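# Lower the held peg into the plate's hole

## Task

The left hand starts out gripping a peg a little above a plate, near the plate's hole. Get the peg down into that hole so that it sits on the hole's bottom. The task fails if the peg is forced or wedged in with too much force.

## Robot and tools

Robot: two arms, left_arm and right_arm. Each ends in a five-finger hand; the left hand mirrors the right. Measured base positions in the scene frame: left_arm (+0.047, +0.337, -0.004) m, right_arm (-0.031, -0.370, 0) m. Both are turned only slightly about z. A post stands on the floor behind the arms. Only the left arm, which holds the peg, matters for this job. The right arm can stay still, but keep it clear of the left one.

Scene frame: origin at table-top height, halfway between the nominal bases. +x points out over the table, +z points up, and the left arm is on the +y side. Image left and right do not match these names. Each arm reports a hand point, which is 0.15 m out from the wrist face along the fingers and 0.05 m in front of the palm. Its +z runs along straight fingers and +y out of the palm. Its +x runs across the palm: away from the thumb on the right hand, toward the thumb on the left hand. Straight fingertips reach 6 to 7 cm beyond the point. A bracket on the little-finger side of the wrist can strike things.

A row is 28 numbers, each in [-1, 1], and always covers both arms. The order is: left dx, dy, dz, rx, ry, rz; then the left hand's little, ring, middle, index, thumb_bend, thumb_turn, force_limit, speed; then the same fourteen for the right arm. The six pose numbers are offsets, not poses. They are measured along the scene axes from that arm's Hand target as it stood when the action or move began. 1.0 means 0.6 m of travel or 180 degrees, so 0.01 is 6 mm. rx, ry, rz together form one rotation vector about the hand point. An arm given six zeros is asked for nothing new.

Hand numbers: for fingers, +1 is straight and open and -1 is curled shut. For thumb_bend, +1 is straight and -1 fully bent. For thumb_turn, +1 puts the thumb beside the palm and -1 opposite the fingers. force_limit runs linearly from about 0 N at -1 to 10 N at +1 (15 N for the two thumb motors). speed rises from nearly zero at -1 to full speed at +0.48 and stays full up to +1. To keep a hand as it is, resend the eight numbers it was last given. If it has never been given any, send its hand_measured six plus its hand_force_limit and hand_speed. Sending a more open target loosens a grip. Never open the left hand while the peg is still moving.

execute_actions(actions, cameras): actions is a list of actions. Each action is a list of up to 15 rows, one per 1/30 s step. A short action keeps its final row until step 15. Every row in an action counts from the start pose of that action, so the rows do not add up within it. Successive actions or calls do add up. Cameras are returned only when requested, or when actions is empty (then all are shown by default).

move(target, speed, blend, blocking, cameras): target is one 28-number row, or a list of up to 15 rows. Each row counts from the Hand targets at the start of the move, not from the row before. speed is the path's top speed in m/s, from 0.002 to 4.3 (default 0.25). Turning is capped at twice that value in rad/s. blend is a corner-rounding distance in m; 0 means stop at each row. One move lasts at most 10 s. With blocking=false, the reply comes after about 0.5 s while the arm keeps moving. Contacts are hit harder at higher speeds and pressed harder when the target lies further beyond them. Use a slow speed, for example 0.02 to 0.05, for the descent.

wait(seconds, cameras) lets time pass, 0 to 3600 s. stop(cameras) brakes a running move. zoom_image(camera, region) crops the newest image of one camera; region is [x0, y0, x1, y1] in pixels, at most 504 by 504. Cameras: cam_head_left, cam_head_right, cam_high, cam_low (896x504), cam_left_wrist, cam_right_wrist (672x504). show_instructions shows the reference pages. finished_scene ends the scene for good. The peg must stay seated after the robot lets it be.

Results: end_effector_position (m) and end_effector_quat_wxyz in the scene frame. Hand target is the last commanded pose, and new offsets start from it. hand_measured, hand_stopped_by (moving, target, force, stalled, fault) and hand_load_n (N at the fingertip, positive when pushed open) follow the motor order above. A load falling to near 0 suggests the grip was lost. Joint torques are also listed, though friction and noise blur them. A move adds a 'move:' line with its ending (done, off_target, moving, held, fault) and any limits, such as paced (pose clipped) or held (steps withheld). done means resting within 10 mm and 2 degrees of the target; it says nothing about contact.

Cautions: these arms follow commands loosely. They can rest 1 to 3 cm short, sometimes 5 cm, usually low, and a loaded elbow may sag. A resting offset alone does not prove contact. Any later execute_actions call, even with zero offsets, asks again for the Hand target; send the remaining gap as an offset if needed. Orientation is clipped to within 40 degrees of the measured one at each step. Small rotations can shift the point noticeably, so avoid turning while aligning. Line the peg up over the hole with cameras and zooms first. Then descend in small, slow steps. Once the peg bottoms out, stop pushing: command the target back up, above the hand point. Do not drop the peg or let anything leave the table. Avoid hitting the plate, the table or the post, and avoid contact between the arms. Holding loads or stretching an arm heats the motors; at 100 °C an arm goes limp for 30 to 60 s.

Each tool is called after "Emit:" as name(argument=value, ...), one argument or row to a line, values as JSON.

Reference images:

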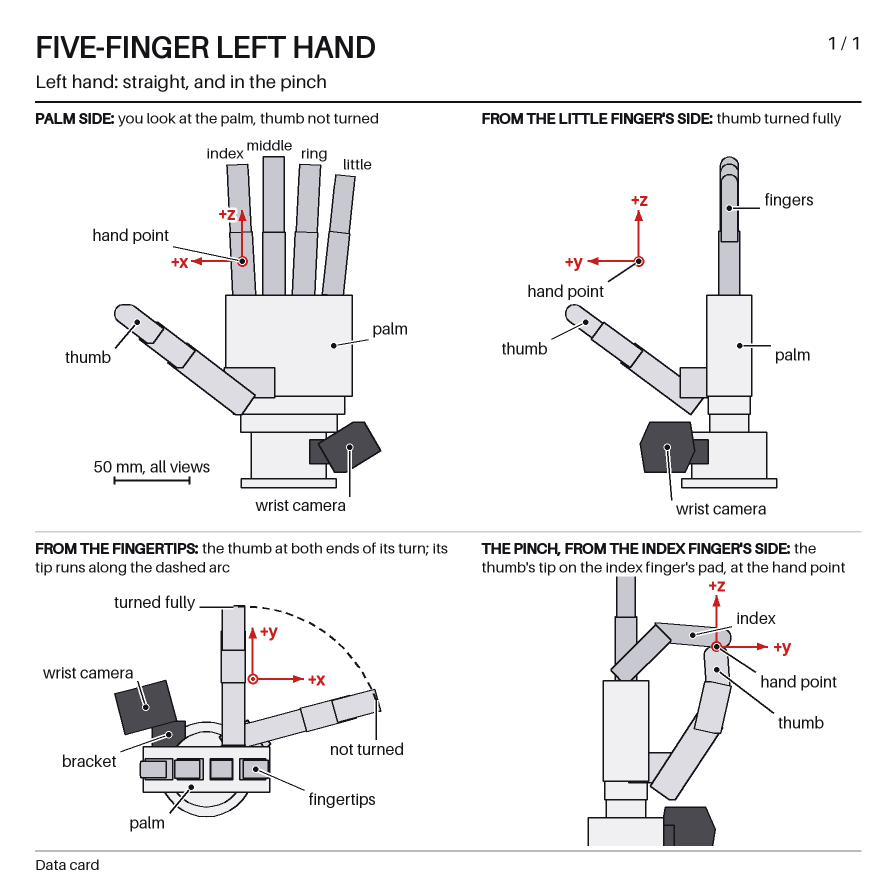

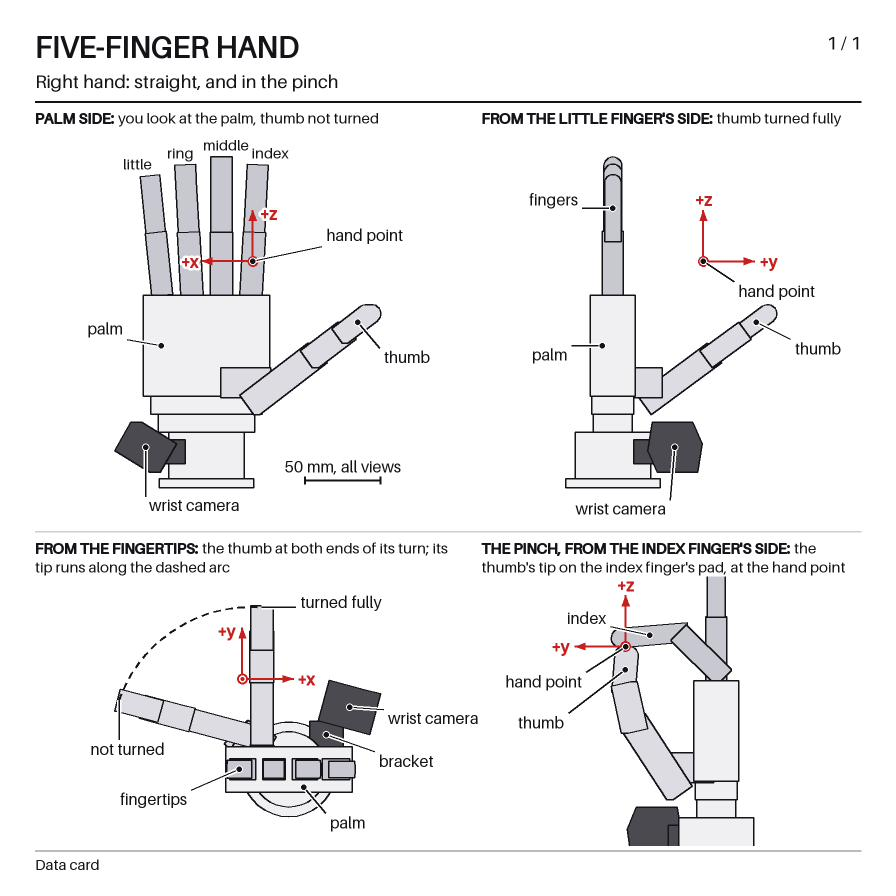

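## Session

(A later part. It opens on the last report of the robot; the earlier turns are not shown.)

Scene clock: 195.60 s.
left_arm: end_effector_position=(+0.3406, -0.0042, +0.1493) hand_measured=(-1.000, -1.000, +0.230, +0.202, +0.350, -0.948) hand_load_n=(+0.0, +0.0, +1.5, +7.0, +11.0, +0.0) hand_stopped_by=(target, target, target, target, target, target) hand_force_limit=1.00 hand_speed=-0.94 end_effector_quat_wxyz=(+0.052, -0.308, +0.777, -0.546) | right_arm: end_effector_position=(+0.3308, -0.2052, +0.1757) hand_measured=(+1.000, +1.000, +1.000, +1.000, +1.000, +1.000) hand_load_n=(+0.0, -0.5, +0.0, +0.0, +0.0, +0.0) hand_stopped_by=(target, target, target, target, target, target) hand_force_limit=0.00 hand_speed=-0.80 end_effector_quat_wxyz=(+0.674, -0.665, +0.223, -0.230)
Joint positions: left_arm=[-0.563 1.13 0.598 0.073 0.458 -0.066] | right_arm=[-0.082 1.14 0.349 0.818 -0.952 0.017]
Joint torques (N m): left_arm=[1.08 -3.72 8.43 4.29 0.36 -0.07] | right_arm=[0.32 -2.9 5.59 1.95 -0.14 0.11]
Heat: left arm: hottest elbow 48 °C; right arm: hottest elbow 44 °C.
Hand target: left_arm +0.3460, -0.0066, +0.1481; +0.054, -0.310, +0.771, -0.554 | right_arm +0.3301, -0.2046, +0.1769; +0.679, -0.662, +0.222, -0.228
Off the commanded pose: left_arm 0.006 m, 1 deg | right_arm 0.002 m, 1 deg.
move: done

Emit:
move(
  target=[0,0,0,0,0,0,-1,-1,0.24,0.22,0.37,-0.948,1.0,-0.94,0,0,0,0,0,0,1,1,1,1,1,1,0,-0.8],
  speed=0.02,
)

Emit:
move(
  target=[0,0,0,0,0,0,-1,-1,0.25,0.24,0.39,-0.948,1.0,-0.94,0,0,0,0,0,0,1,1,1,1,1,1,0,-0.8],
  speed=0.02,
  cameras=["cam_left_wrist","cam_right_wrist","cam_low"],
)

Emit:
zoom_image(
  camera="cam_right_wrist",
  region=[325, 200, 415, 290],
)

Emit:
zoom_image(
  camera="cam_left_wrist",
  region=[235, 110, 385, 280],
)

Scene clock: 198.10 s.
left_arm: end_effector_position=(+0.3409, -0.0045, +0.1494) hand_measured=(-1.000, -1.000, +0.240, +0.220, +0.372, -0.948) hand_load_n=(+0.0, +0.5, +0.5, +3.5, +7.0, +0.5) hand_stopped_by=(target, target, target, target, target, target) hand_force_limit=1.00 hand_speed=-0.94 end_effector_quat_wxyz=(+0.052, -0.308, +0.777, -0.547) | right_arm: end_effector_position=(+0.3308, -0.2052, +0.1757) hand_measured=(+1.000, +1.000, +1.000, +1.000, +1.000, +1.000) hand_load_n=(+0.0, +0.0, +0.0, +0.0, +0.0, -0.5) hand_stopped_by=(target, target, target, target, target, target) hand_force_limit=0.00 hand_speed=-0.80 end_effector_quat_wxyz=(+0.674, -0.665, +0.223, -0.230)
Joint positions: left_arm=[-0.563 1.131 0.598 0.076 0.458 -0.068] | right_arm=[-0.082 1.14 0.349 0.818 -0.952 0.017]
Joint torques (N m): left_arm=[1.14 -3.78 8.43 4.25 0.34 -0.06] | right_arm=[0.32 -2.84 5.57 1.94 -0.14 0.11]
Heat: left arm: hottest elbow 47 °C; right arm: hottest elbow 44 °C.
Hand target: left_arm +0.3460, -0.0067, +0.1482; +0.054, -0.310, +0.770, -0.554 | right_arm +0.3301, -0.2046, +0.1769; +0.679, -0.662, +0.222, -0.228
Off the commanded pose: left_arm 0.006 m, 1 deg | right_arm 0.002 m, 1 deg.
move: done

Scene clock: 198.60 s.
left_arm: end_effector_position=(+0.3414, -0.0051, +0.1498) hand_measured=(-1.000, -1.000, +0.250, +0.240, +0.392, -0.948) hand_load_n=(+0.0, +0.0, +0.0, +0.5, +3.0, +0.5) hand_stopped_by=(target, target, target, target, target, target) hand_force_limit=1.00 hand_speed=-0.94 end_effector_quat_wxyz=(+0.052, -0.307, +0.776, -0.548) | right_arm: end_effector_position=(+0.3308, -0.2052, +0.1757) hand_measured=(+1.000, +1.000, +1.000, +1.000, +1.000, +1.000) hand_load_n=(+0.0, +0.0, +0.0, +0.0, +0.0, +0.0) hand_stopped_by=(target, target, target, target, target, target) hand_force_limit=0.00 hand_speed=-0.80 end_effector_quat_wxyz=(+0.674, -0.665, +0.223, -0.230)
Joint positions: left_arm=[-0.563 1.133 0.598 0.081 0.459 -0.069] | right_arm=[-0.082 1.14 0.349 0.818 -0.952 0.017]
Joint torques (N m): left_arm=[1.08 -3.84 8.4 3.96 0.3 -0.05] | right_arm=[0.38 -2.84 5.59 1.95 -0.13 0.11]
Heat: left arm: hottest elbow 47 °C; right arm: hottest elbow 44 °C.
Hand target: left_arm +0.3460, -0.0066, +0.1480; +0.054, -0.310, +0.771, -0.554 | right_arm +0.3301, -0.2046, +0.1769; +0.679, -0.662, +0.222, -0.228
Off the commanded pose: left_arm 0.005 m, 1 deg | right_arm 0.002 m, 1 deg.
move: done
Images, in order (width x height): cam_low 896x504, cam_left_wrist 672x504, cam_right_wrist 672x504.

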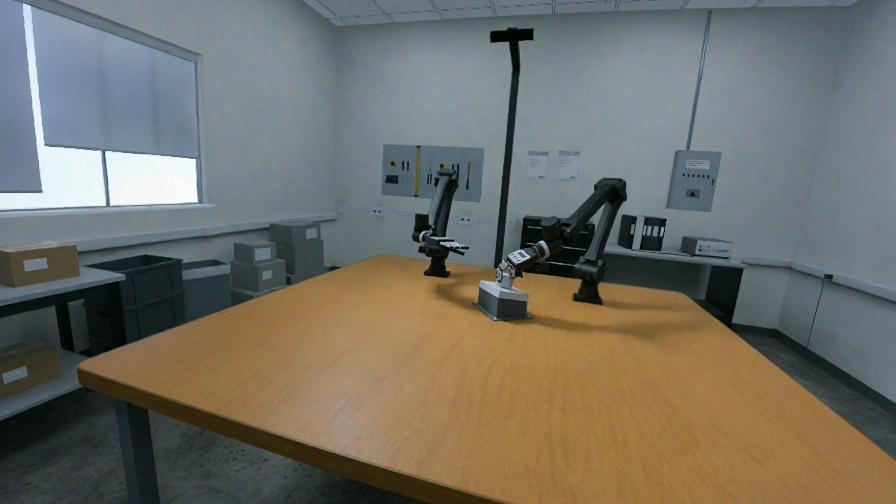

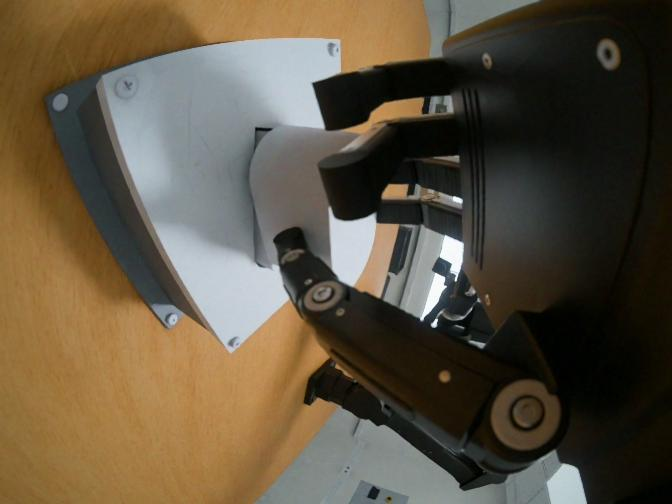

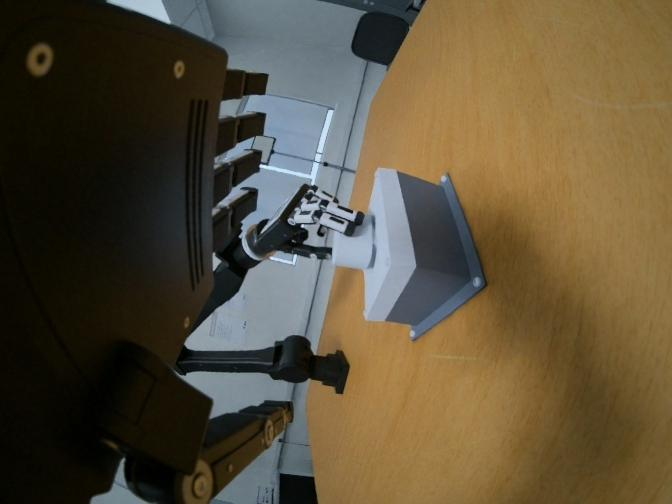

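Scaled by 5.600 from the camera's image (finer frame: 960x720).

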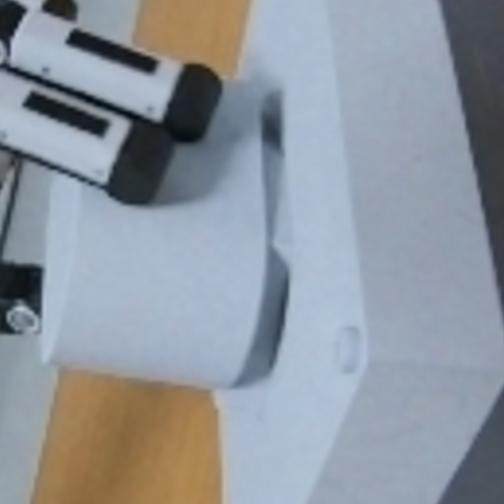

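Scaled by 2.965 from the camera's image (finer frame: 960x720).

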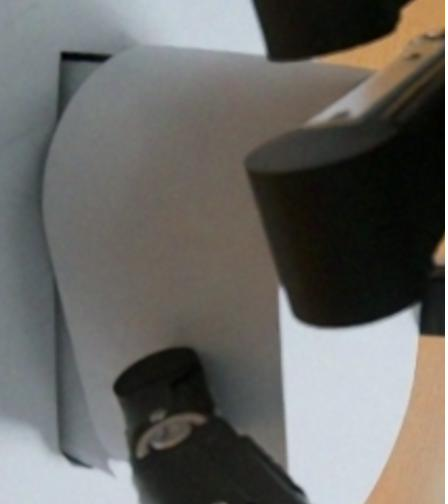

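Emit:
move(
  target=[-0.005,0,0.002,0,0,0,-1,-1,0.27,0.28,0.43,-0.948,1.0,-0.94,0,0,0,0,0,0,1,1,1,1,1,1,0,-0.8],
  speed=0.02,
  cameras=["cam_left_wrist","cam_right_wrist","cam_low"],
)

Emit:
zoom_image(
  camera="cam_right_wrist",
  region=[325, 200, 415, 290],
)

Emit:
zoom_image(
  camera="cam_left_wrist",
  region=[235, 110, 385, 280],
)

Scene clock: 199.83 s.
left_arm: end_effector_position=(+0.3416, -0.0054, +0.1503) hand_measured=(-1.000, -1.000, +0.270, +0.280, +0.430, -0.948) hand_load_n=(+0.0, +0.5, +0.0, +0.0, +1.0, +0.0) hand_stopped_by=(target, target, target, target, target, target) hand_force_limit=1.00 hand_speed=-0.94 end_effector_quat_wxyz=(+0.052, -0.308, +0.775, -0.549) | right_arm: end_effector_position=(+0.3308, -0.2052, +0.1757) hand_measured=(+1.000, +1.000, +1.000, +1.000, +1.000, +1.000) hand_load_n=(-0.5, +0.0, +0.0, +0.0, +0.0, +0.0) hand_stopped_by=(target, target, target, target, target, target) hand_force_limit=0.00 hand_speed=-0.80 end_effector_quat_wxyz=(+0.674, -0.665, +0.223, -0.230)
Joint positions: left_arm=[-0.563 1.133 0.598 0.083 0.459 -0.071] | right_arm=[-0.082 1.14 0.349 0.818 -0.952 0.017]
Joint torques (N m): left_arm=[0.67 -4.6 8.08 3.63 0.1 -0.05] | right_arm=[0.32 -2.84 5.6 1.96 -0.14 0.12]
Heat: left arm: hottest elbow 47 °C; right arm: hottest elbow 44 °C.
Hand target: left_arm +0.3430, -0.0067, +0.1493; +0.054, -0.310, +0.771, -0.554 | right_arm +0.3301, -0.2046, +0.1769; +0.679, -0.662, +0.222, -0.228
Off the commanded pose: left_arm 0.002 m, 1 deg | right_arm 0.002 m, 1 deg.
move: done
Images, in order (width x height): cam_low 896x504, cam_left_wrist 672x504, cam_right_wrist 672x504.

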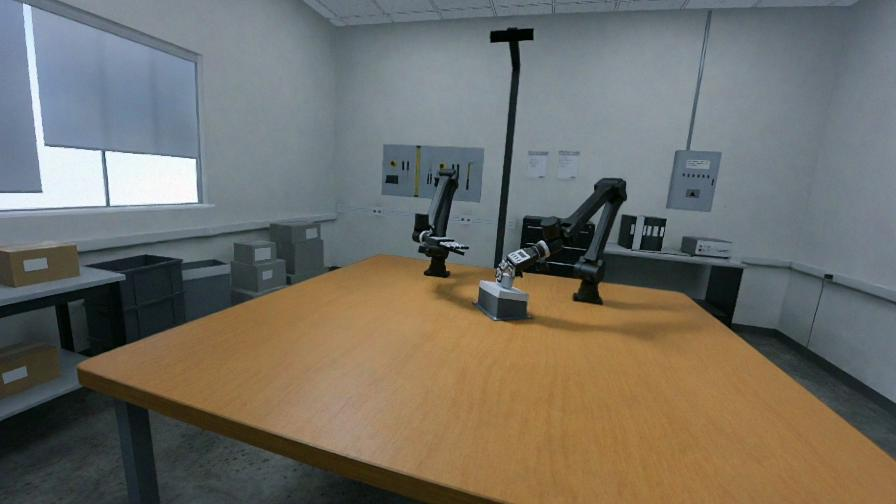

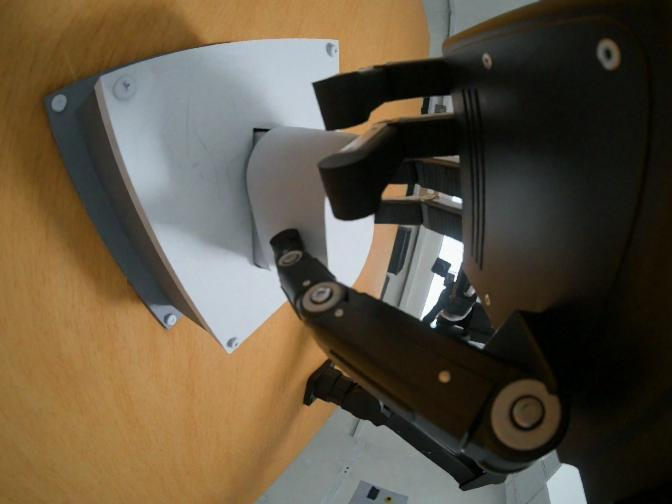

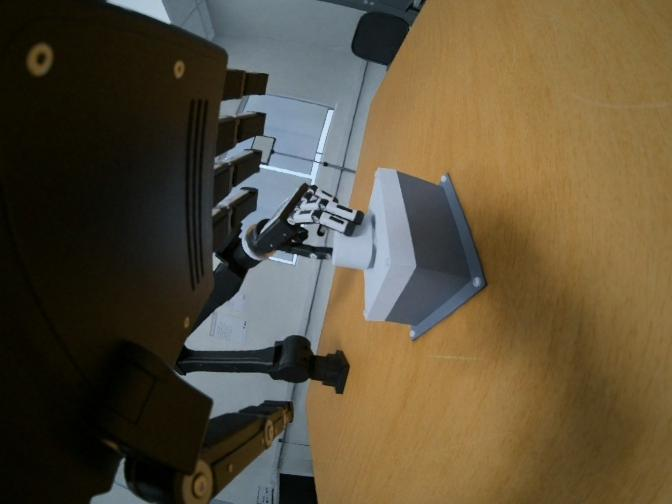

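Scaled by 5.600 from the camera's image (finer frame: 960x720).

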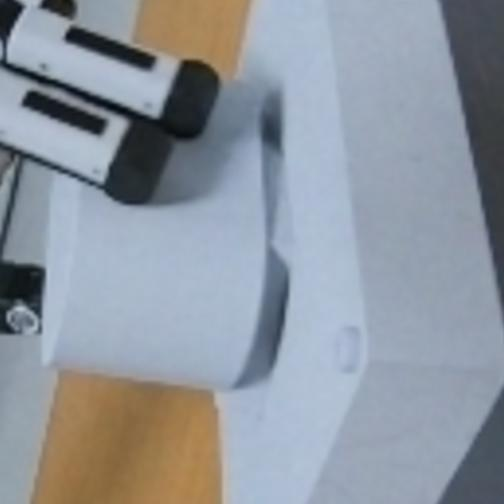

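Scaled by 2.965 from the camera's image (finer frame: 960x720).

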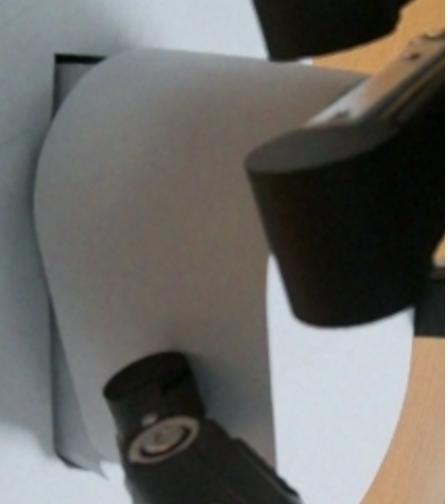

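Emit:
move(
  target=[-0.003,0.001,0.002,0,0,0,-1,-1,0.32,0.34,0.52,-0.948,1.0,-0.9,0,0,0,0,0,0,1,1,1,1,1,1,0,-0.8],
  speed=0.02,
  cameras=["cam_left_wrist","cam_right_wrist","cam_low"],
)

Emit:
zoom_image(
  camera="cam_right_wrist",
  region=[325, 200, 415, 290],
)

Emit:
zoom_image(
  camera="cam_left_wrist",
  region=[235, 110, 385, 280],
)

Emit:
zoom_image(
  camera="cam_low",
  region=[490, 262, 530, 298],
)

Scene clock: 201.70 s.
left_arm: end_effector_position=(+0.3416, -0.0054, +0.1503) hand_measured=(-1.000, -1.000, +0.320, +0.340, +0.520, -0.948) hand_load_n=(+0.0, +0.0, -0.5, +0.0, +0.5, +0.0) hand_stopped_by=(target, target, target, target, target, target) hand_force_limit=1.00 hand_speed=-0.90 end_effector_quat_wxyz=(+0.052, -0.308, +0.775, -0.549) | right_arm: end_effector_position=(+0.3308, -0.2052, +0.1757) hand_measured=(+1.000, +1.000, +1.000, +1.000, +1.000, +1.000) hand_load_n=(+0.0, +0.0, +0.0, +0.0, +0.0, +0.0) hand_stopped_by=(target, target, target, target, target, target) hand_force_limit=0.00 hand_speed=-0.80 end_effector_quat_wxyz=(+0.674, -0.665, +0.223, -0.230)
Joint positions: left_arm=[-0.563 1.133 0.598 0.083 0.459 -0.071] | right_arm=[-0.082 1.14 0.349 0.818 -0.952 0.017]
Joint torques (N m): left_arm=[0.56 -5.07 7.9 3.37 0.04 -0.06] | right_arm=[0.38 -2.84 5.59 1.95 -0.14 0.11]
Heat: left arm: hottest elbow 47 °C; right arm: hottest elbow 44 °C.
Hand target: left_arm +0.3412, -0.0061, +0.1505; +0.054, -0.310, +0.771, -0.554 | right_arm +0.3301, -0.2046, +0.1769; +0.679, -0.662, +0.222, -0.228
Off the commanded pose: left_arm 0.001 m, 1 deg | right_arm 0.002 m, 1 deg.
move: done
Images, in order (width x height): cam_low 896x504, cam_left_wrist 672x504, cam_right_wrist 672x504.

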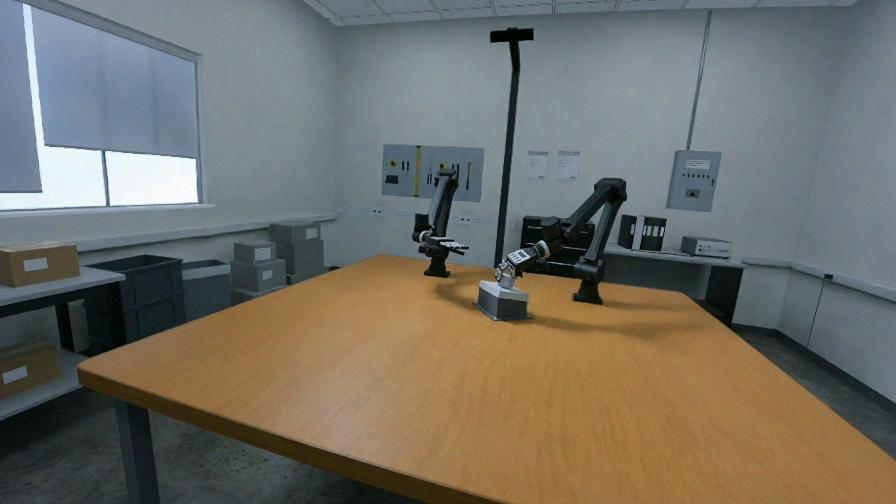

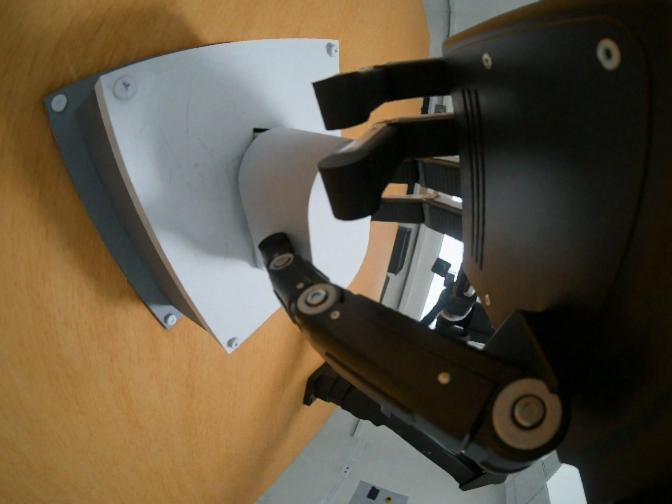

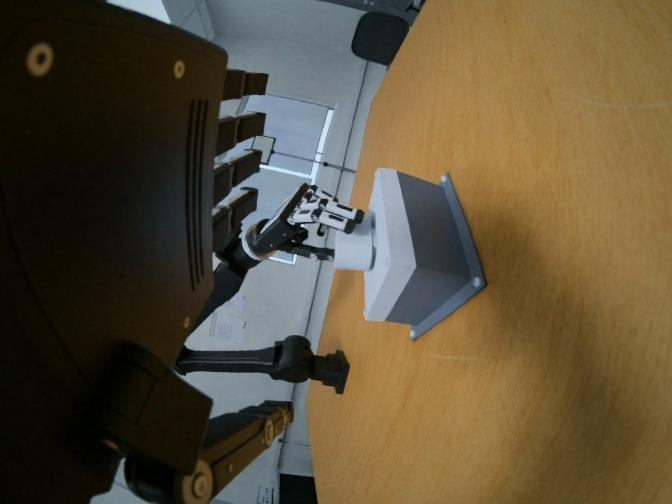

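Scaled by 5.600 from the camera's image (finer frame: 960x720).

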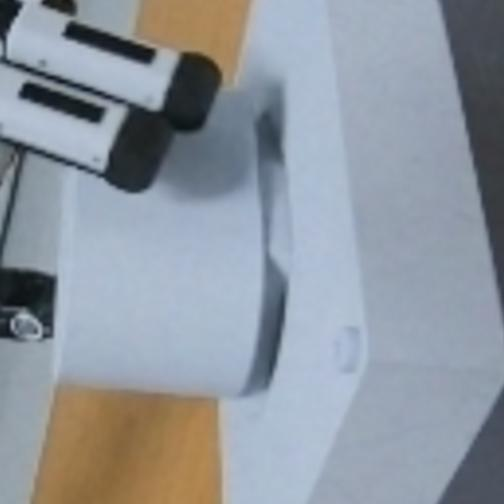

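Scaled by 2.965 from the camera's image (finer frame: 960x720).

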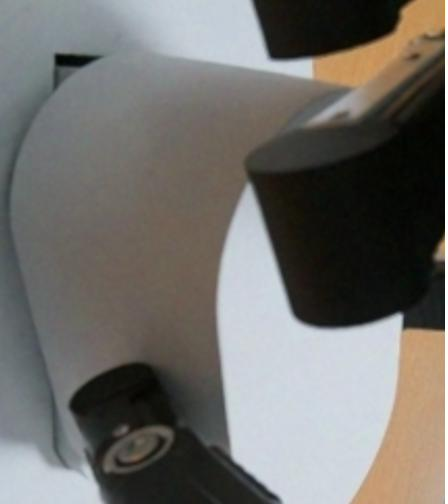

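Scaled by 12.600 from the camera's image (finer frame: 1280x720).

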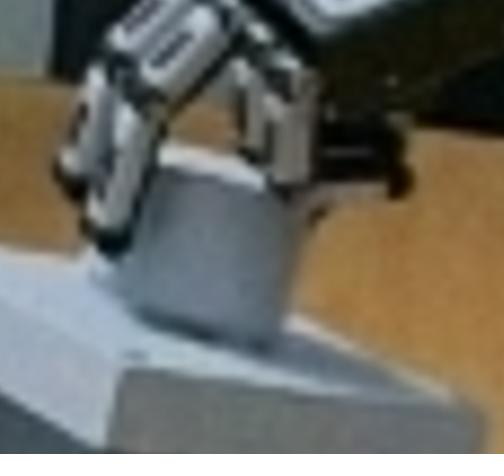

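Emit:
move(
  target=[0,0,0,0,0,0,-1,-1,0.5,0.5,0.62,-0.948,1.0,-0.9,0,0,0,0,0,0,1,1,1,1,1,1,0,-0.8],
  speed=0.02,
  cameras=["cam_left_wrist","cam_right_wrist","cam_low"],
)

Emit:
zoom_image(
  camera="cam_right_wrist",
  region=[325, 200, 415, 290],
)

Emit:
zoom_image(
  camera="cam_left_wrist",
  region=[235, 110, 385, 280],
)

Emit:
zoom_image(
  camera="cam_low",
  region=[490, 262, 530, 298],
)

Scene clock: 203.20 s.
left_arm: end_effector_position=(+0.3416, -0.0054, +0.1504) hand_measured=(-1.000, -1.000, +0.500, +0.500, +0.620, -0.948) hand_load_n=(+0.0, +0.0, +0.0, +0.0, +0.0, +0.0) hand_stopped_by=(target, target, target, target, target, target) hand_force_limit=1.00 hand_speed=-0.90 end_effector_quat_wxyz=(+0.052, -0.308, +0.775, -0.549) | right_arm: end_effector_position=(+0.3308, -0.2052, +0.1757) hand_measured=(+1.000, +1.000, +1.000, +1.000, +1.000, +1.000) hand_load_n=(+0.0, +0.0, +0.0, +0.0, +0.0, +0.0) hand_stopped_by=(target, target, target, target, target, target) hand_force_limit=0.00 hand_speed=-0.80 end_effector_quat_wxyz=(+0.674, -0.665, +0.223, -0.230)
Joint positions: left_arm=[-0.563 1.133 0.598 0.083 0.459 -0.072] | right_arm=[-0.082 1.14 0.349 0.818 -0.952 0.017]
Joint torques (N m): left_arm=[0.5 -5.01 7.87 3.37 0.04 -0.05] | right_arm=[0.32 -2.9 5.59 1.95 -0.14 0.11]
Heat: left arm: hottest elbow 46 °C; right arm: hottest elbow 44 °C.
Hand target: left_arm +0.3412, -0.0061, +0.1504; +0.054, -0.310, +0.771, -0.554 | right_arm +0.3301, -0.2046, +0.1769; +0.679, -0.662, +0.222, -0.228
Off the commanded pose: left_arm 0.001 m, 1 deg | right_arm 0.002 m, 1 deg.
move: done
Images, in order (width x height): cam_low 896x504, cam_left_wrist 672x504, cam_right_wrist 672x504.

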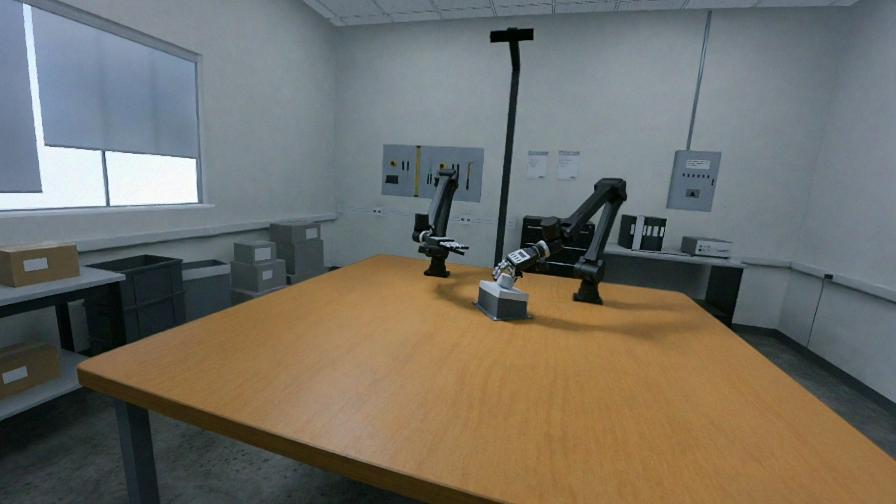

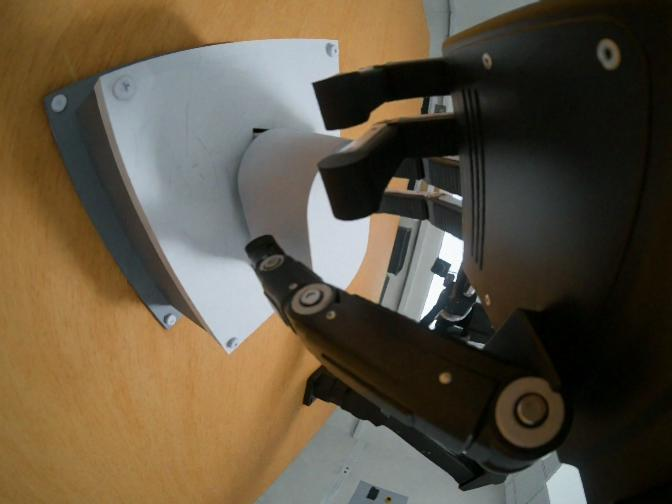

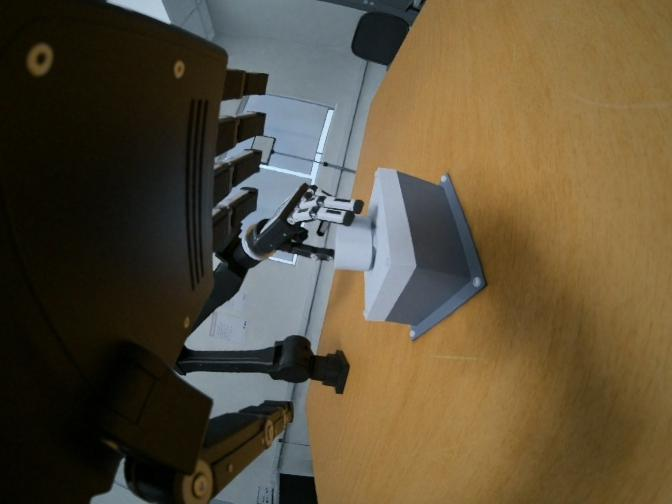

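Scaled by 5.600 from the camera's image (finer frame: 960x720).

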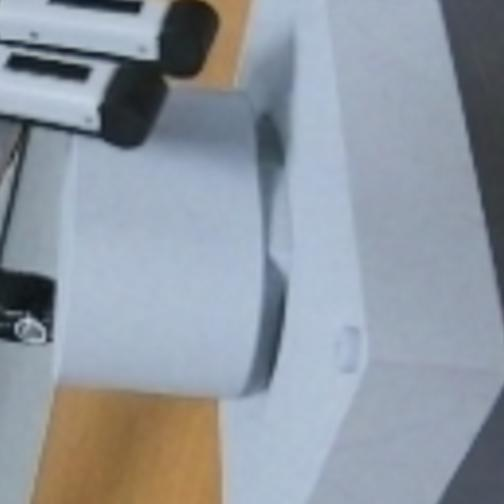

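Scaled by 2.965 from the camera's image (finer frame: 960x720).

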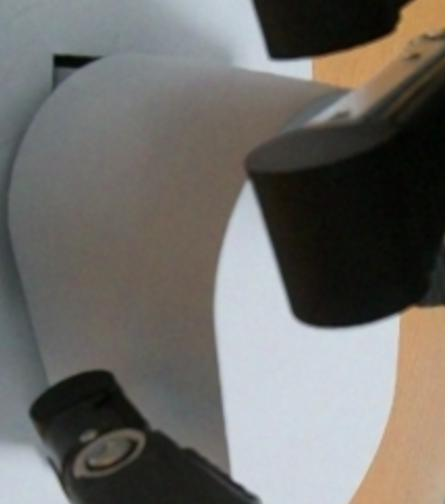

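Scaled by 12.600 from the camera's image (finer frame: 1280x720).

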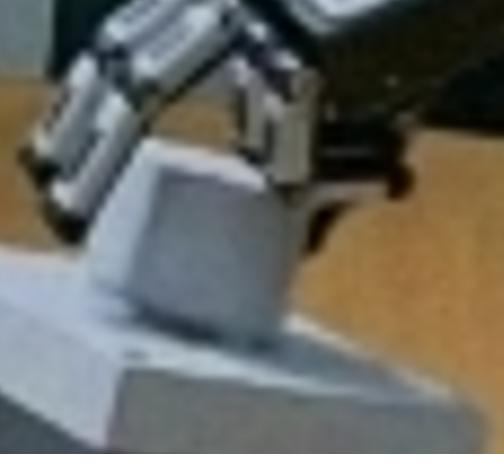

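Emit:
move(
  target=[-0.002,0.003,0.006,0,0,0,-1,-1,0.8,0.8,0.72,-0.948,1.0,-0.7,0,0,0,0,0,0,1,1,1,1,1,1,0,-0.8],
  speed=0.02,
  cameras=["cam_left_wrist","cam_right_wrist","cam_low"],
)

Emit:
zoom_image(
  camera="cam_right_wrist",
  region=[325, 200, 415, 290],
)

Emit:
zoom_image(
  camera="cam_left_wrist",
  region=[235, 110, 385, 280],
)

Emit:
zoom_image(
  camera="cam_low",
  region=[490, 262, 530, 298],
)

Scene clock: 204.87 s.
left_arm: end_effector_position=(+0.3414, -0.0052, +0.1546) hand_measured=(-1.000, -1.000, +0.800, +0.800, +0.720, -0.948) hand_load_n=(+0.0, +0.0, +0.0, +0.0, +0.0, +0.0) hand_stopped_by=(target, target, target, target, target, target) hand_force_limit=1.00 hand_speed=-0.70 end_effector_quat_wxyz=(+0.055, -0.306, +0.773, -0.553) | right_arm: end_effector_position=(+0.3308, -0.2052, +0.1757) hand_measured=(+1.000, +1.000, +1.000, +1.000, +1.000, +1.000) hand_load_n=(+0.0, +0.0, +0.0, +0.0, +0.0, +0.0) hand_stopped_by=(target, target, target, target, target, target) hand_force_limit=0.00 hand_speed=-0.80 end_effector_quat_wxyz=(+0.674, -0.665, +0.223, -0.230)
Joint positions: left_arm=[-0.563 1.123 0.598 0.083 0.459 -0.072] | right_arm=[-0.082 1.14 0.349 0.818 -0.952 0.017]
Joint torques (N m): left_arm=[0.62 -5.25 8.12 2.69 0.13 -0.04] | right_arm=[0.32 -2.84 5.59 1.95 -0.14 0.11]
Heat: left arm: hottest elbow 46 °C; right arm: hottest elbow 44 °C.
Hand target: left_arm +0.3400, -0.0042, +0.1541; +0.054, -0.310, +0.771, -0.554 | right_arm +0.3301, -0.2046, +0.1769; +0.679, -0.662, +0.222, -0.228
Off the commanded pose: left_arm 0.002 m, 1 deg | right_arm 0.002 m, 1 deg.
move: done
Images, in order (width x height): cam_low 896x504, cam_left_wrist 672x504, cam_right_wrist 672x504.

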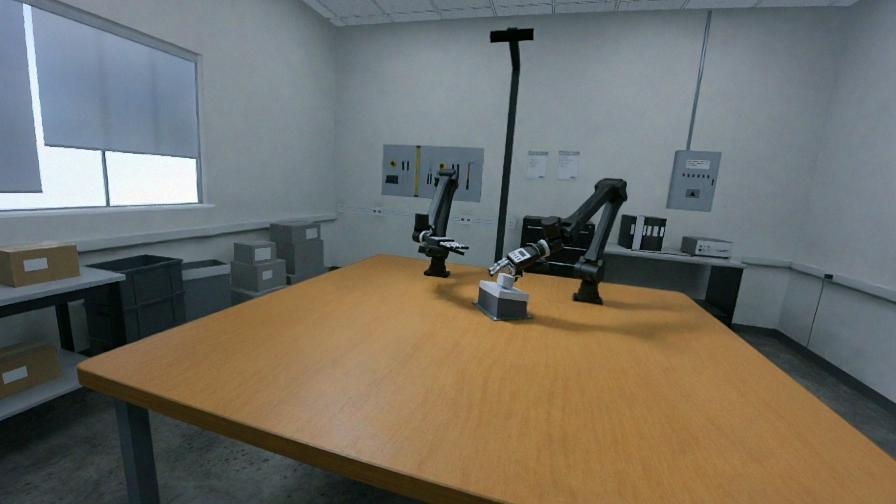

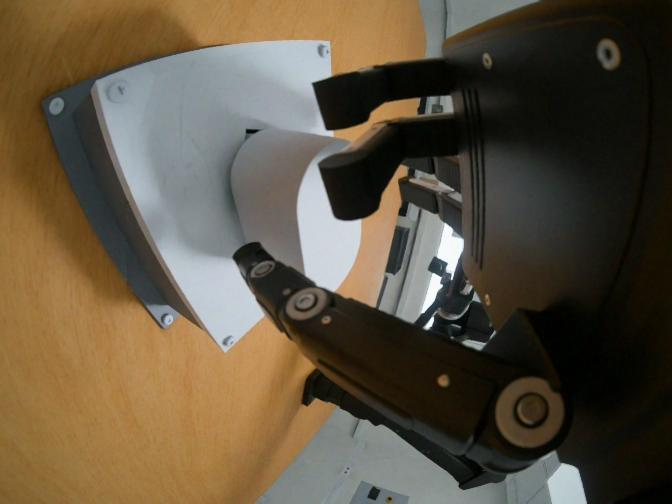

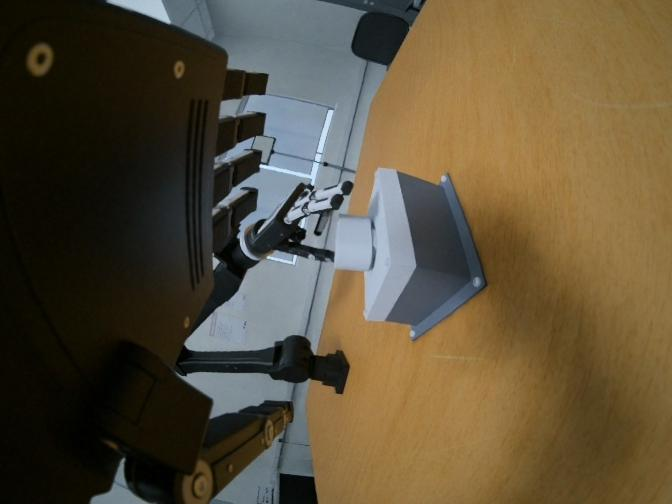

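Scaled by 5.600 from the camera's image (finer frame: 960x720).

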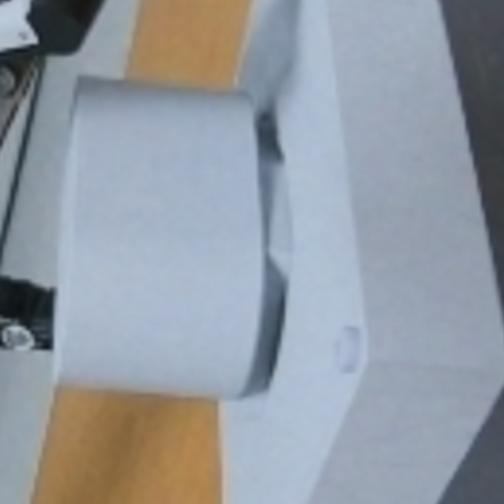

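Scaled by 2.965 from the camera's image (finer frame: 960x720).

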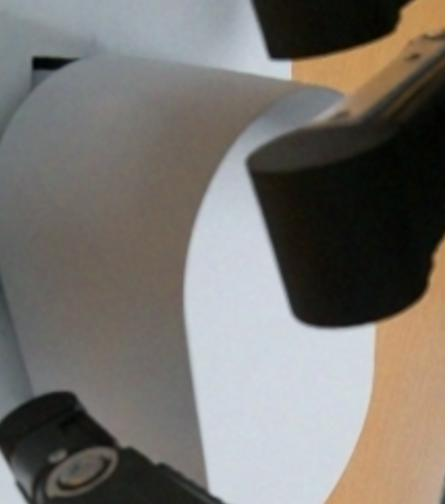

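Scaled by 12.600 from the camera's image (finer frame: 1280x720).

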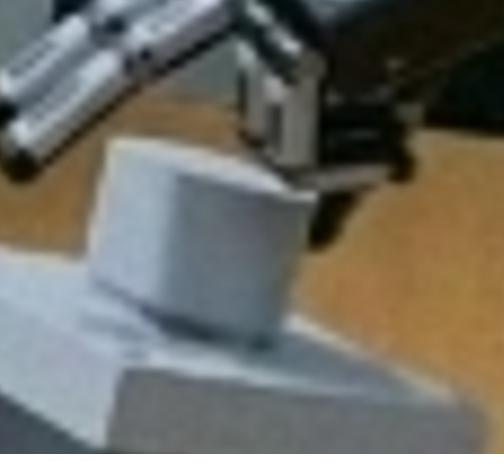

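Emit:
move(
  target=[-0.005,0.01,0.05,0,0,0,-1,-1,0.8,0.8,0.72,-0.948,1.0,-0.7,0,0,0,0,0,0,1,1,1,1,1,1,0,-0.8],
  speed=0.06,
  cameras=["cam_left_wrist","cam_right_wrist","cam_low"],
)

Emit:
zoom_image(
  camera="cam_right_wrist",
  region=[325, 200, 415, 290],
)

Emit:
zoom_image(
  camera="cam_low",
  region=[490, 262, 530, 298],
)

Scene clock: 206.20 s.
left_arm: end_effector_position=(+0.3277, +0.0036, +0.1673) hand_measured=(-1.000, -1.000, +0.800, +0.800, +0.720, -0.948) hand_load_n=(+0.0, +0.0, +0.0, -0.5, +0.0, +0.0) hand_stopped_by=(target, target, target, target, target, target) hand_force_limit=1.00 hand_speed=-0.70 end_effector_quat_wxyz=(+0.050, -0.309, +0.776, -0.547) | right_arm: end_effector_position=(+0.3308, -0.2052, +0.1757) hand_measured=(+1.000, +1.000, +1.000, +1.000, +1.000, +1.000) hand_load_n=(+0.0, +0.0, +0.0, +0.0, +0.0, +0.0) hand_stopped_by=(target, target, target, target, target, target) hand_force_limit=0.00 hand_speed=-0.80 end_effector_quat_wxyz=(+0.674, -0.665, +0.223, -0.230)
Joint positions: left_arm=[-0.563 1.051 0.598 -0.005 0.461 -0.072] | right_arm=[-0.082 1.14 0.349 0.818 -0.952 0.017]
Joint torques (N m): left_arm=[1.55 -4.48 12.14 1.51 0.45 0] | right_arm=[0.32 -2.9 5.59 1.96 -0.13 0.11]
Heat: left arm: hottest elbow 46 °C; right arm: hottest elbow 44 °C.
Hand target: left_arm +0.3370, +0.0018, +0.1841; +0.054, -0.310, +0.771, -0.554 | right_arm +0.3301, -0.2046, +0.1769; +0.679, -0.662, +0.222, -0.228
Off the commanded pose: left_arm 0.019 m, 1 deg | right_arm 0.002 m, 1 deg.
move: off_target (left_arm)
Images, in order (width x height): cam_low 896x504, cam_left_wrist 672x504, cam_right_wrist 672x504.

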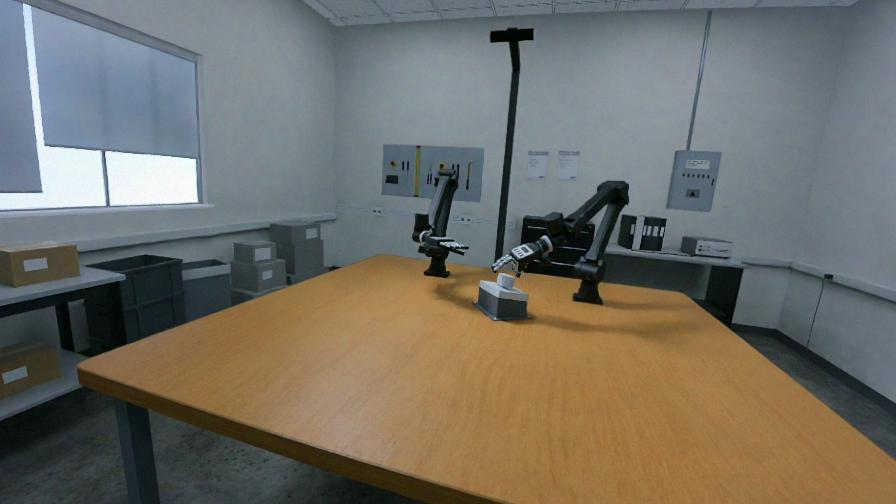

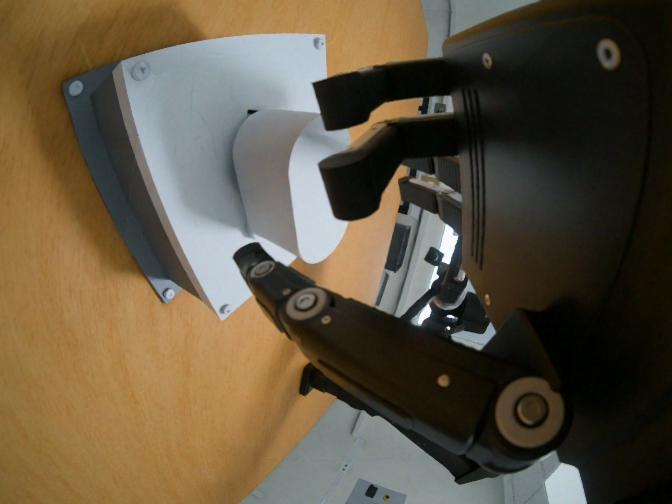

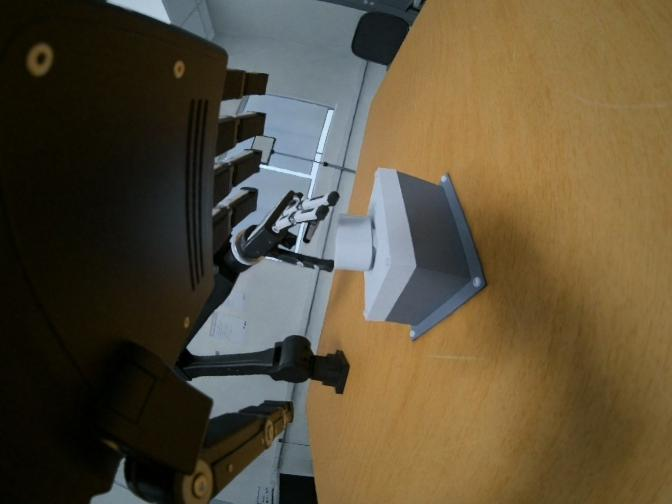

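Scaled by 5.600 from the camera's image (finer frame: 960x720).

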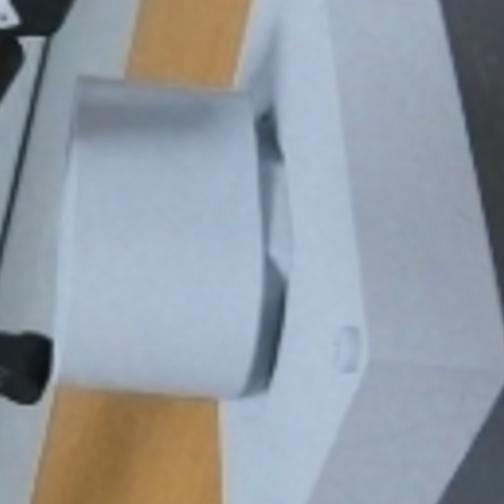

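Scaled by 12.600 from the camera's image (finer frame: 1280x720).

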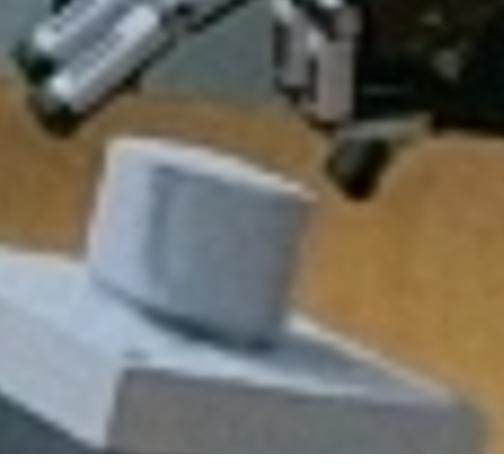

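Emit:
zoom_image(
  camera="cam_left_wrist",
  region=[220, 90, 360, 280],
)

Emit:
zoom_image(
  camera="cam_right_wrist",
  region=[355, 200, 395, 290],
)

Scaled by 2.653 from the camera's image (finer frame: 960x720).

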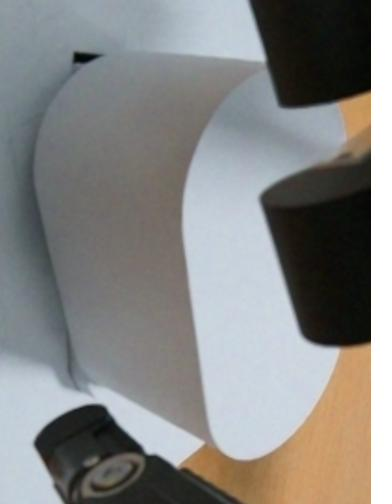

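Scaled by 5.600 from the camera's image (finer frame: 960x720).

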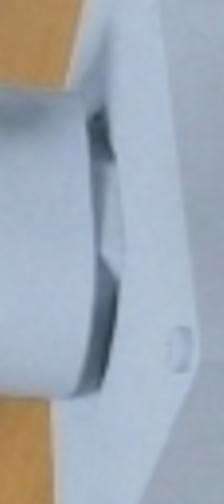

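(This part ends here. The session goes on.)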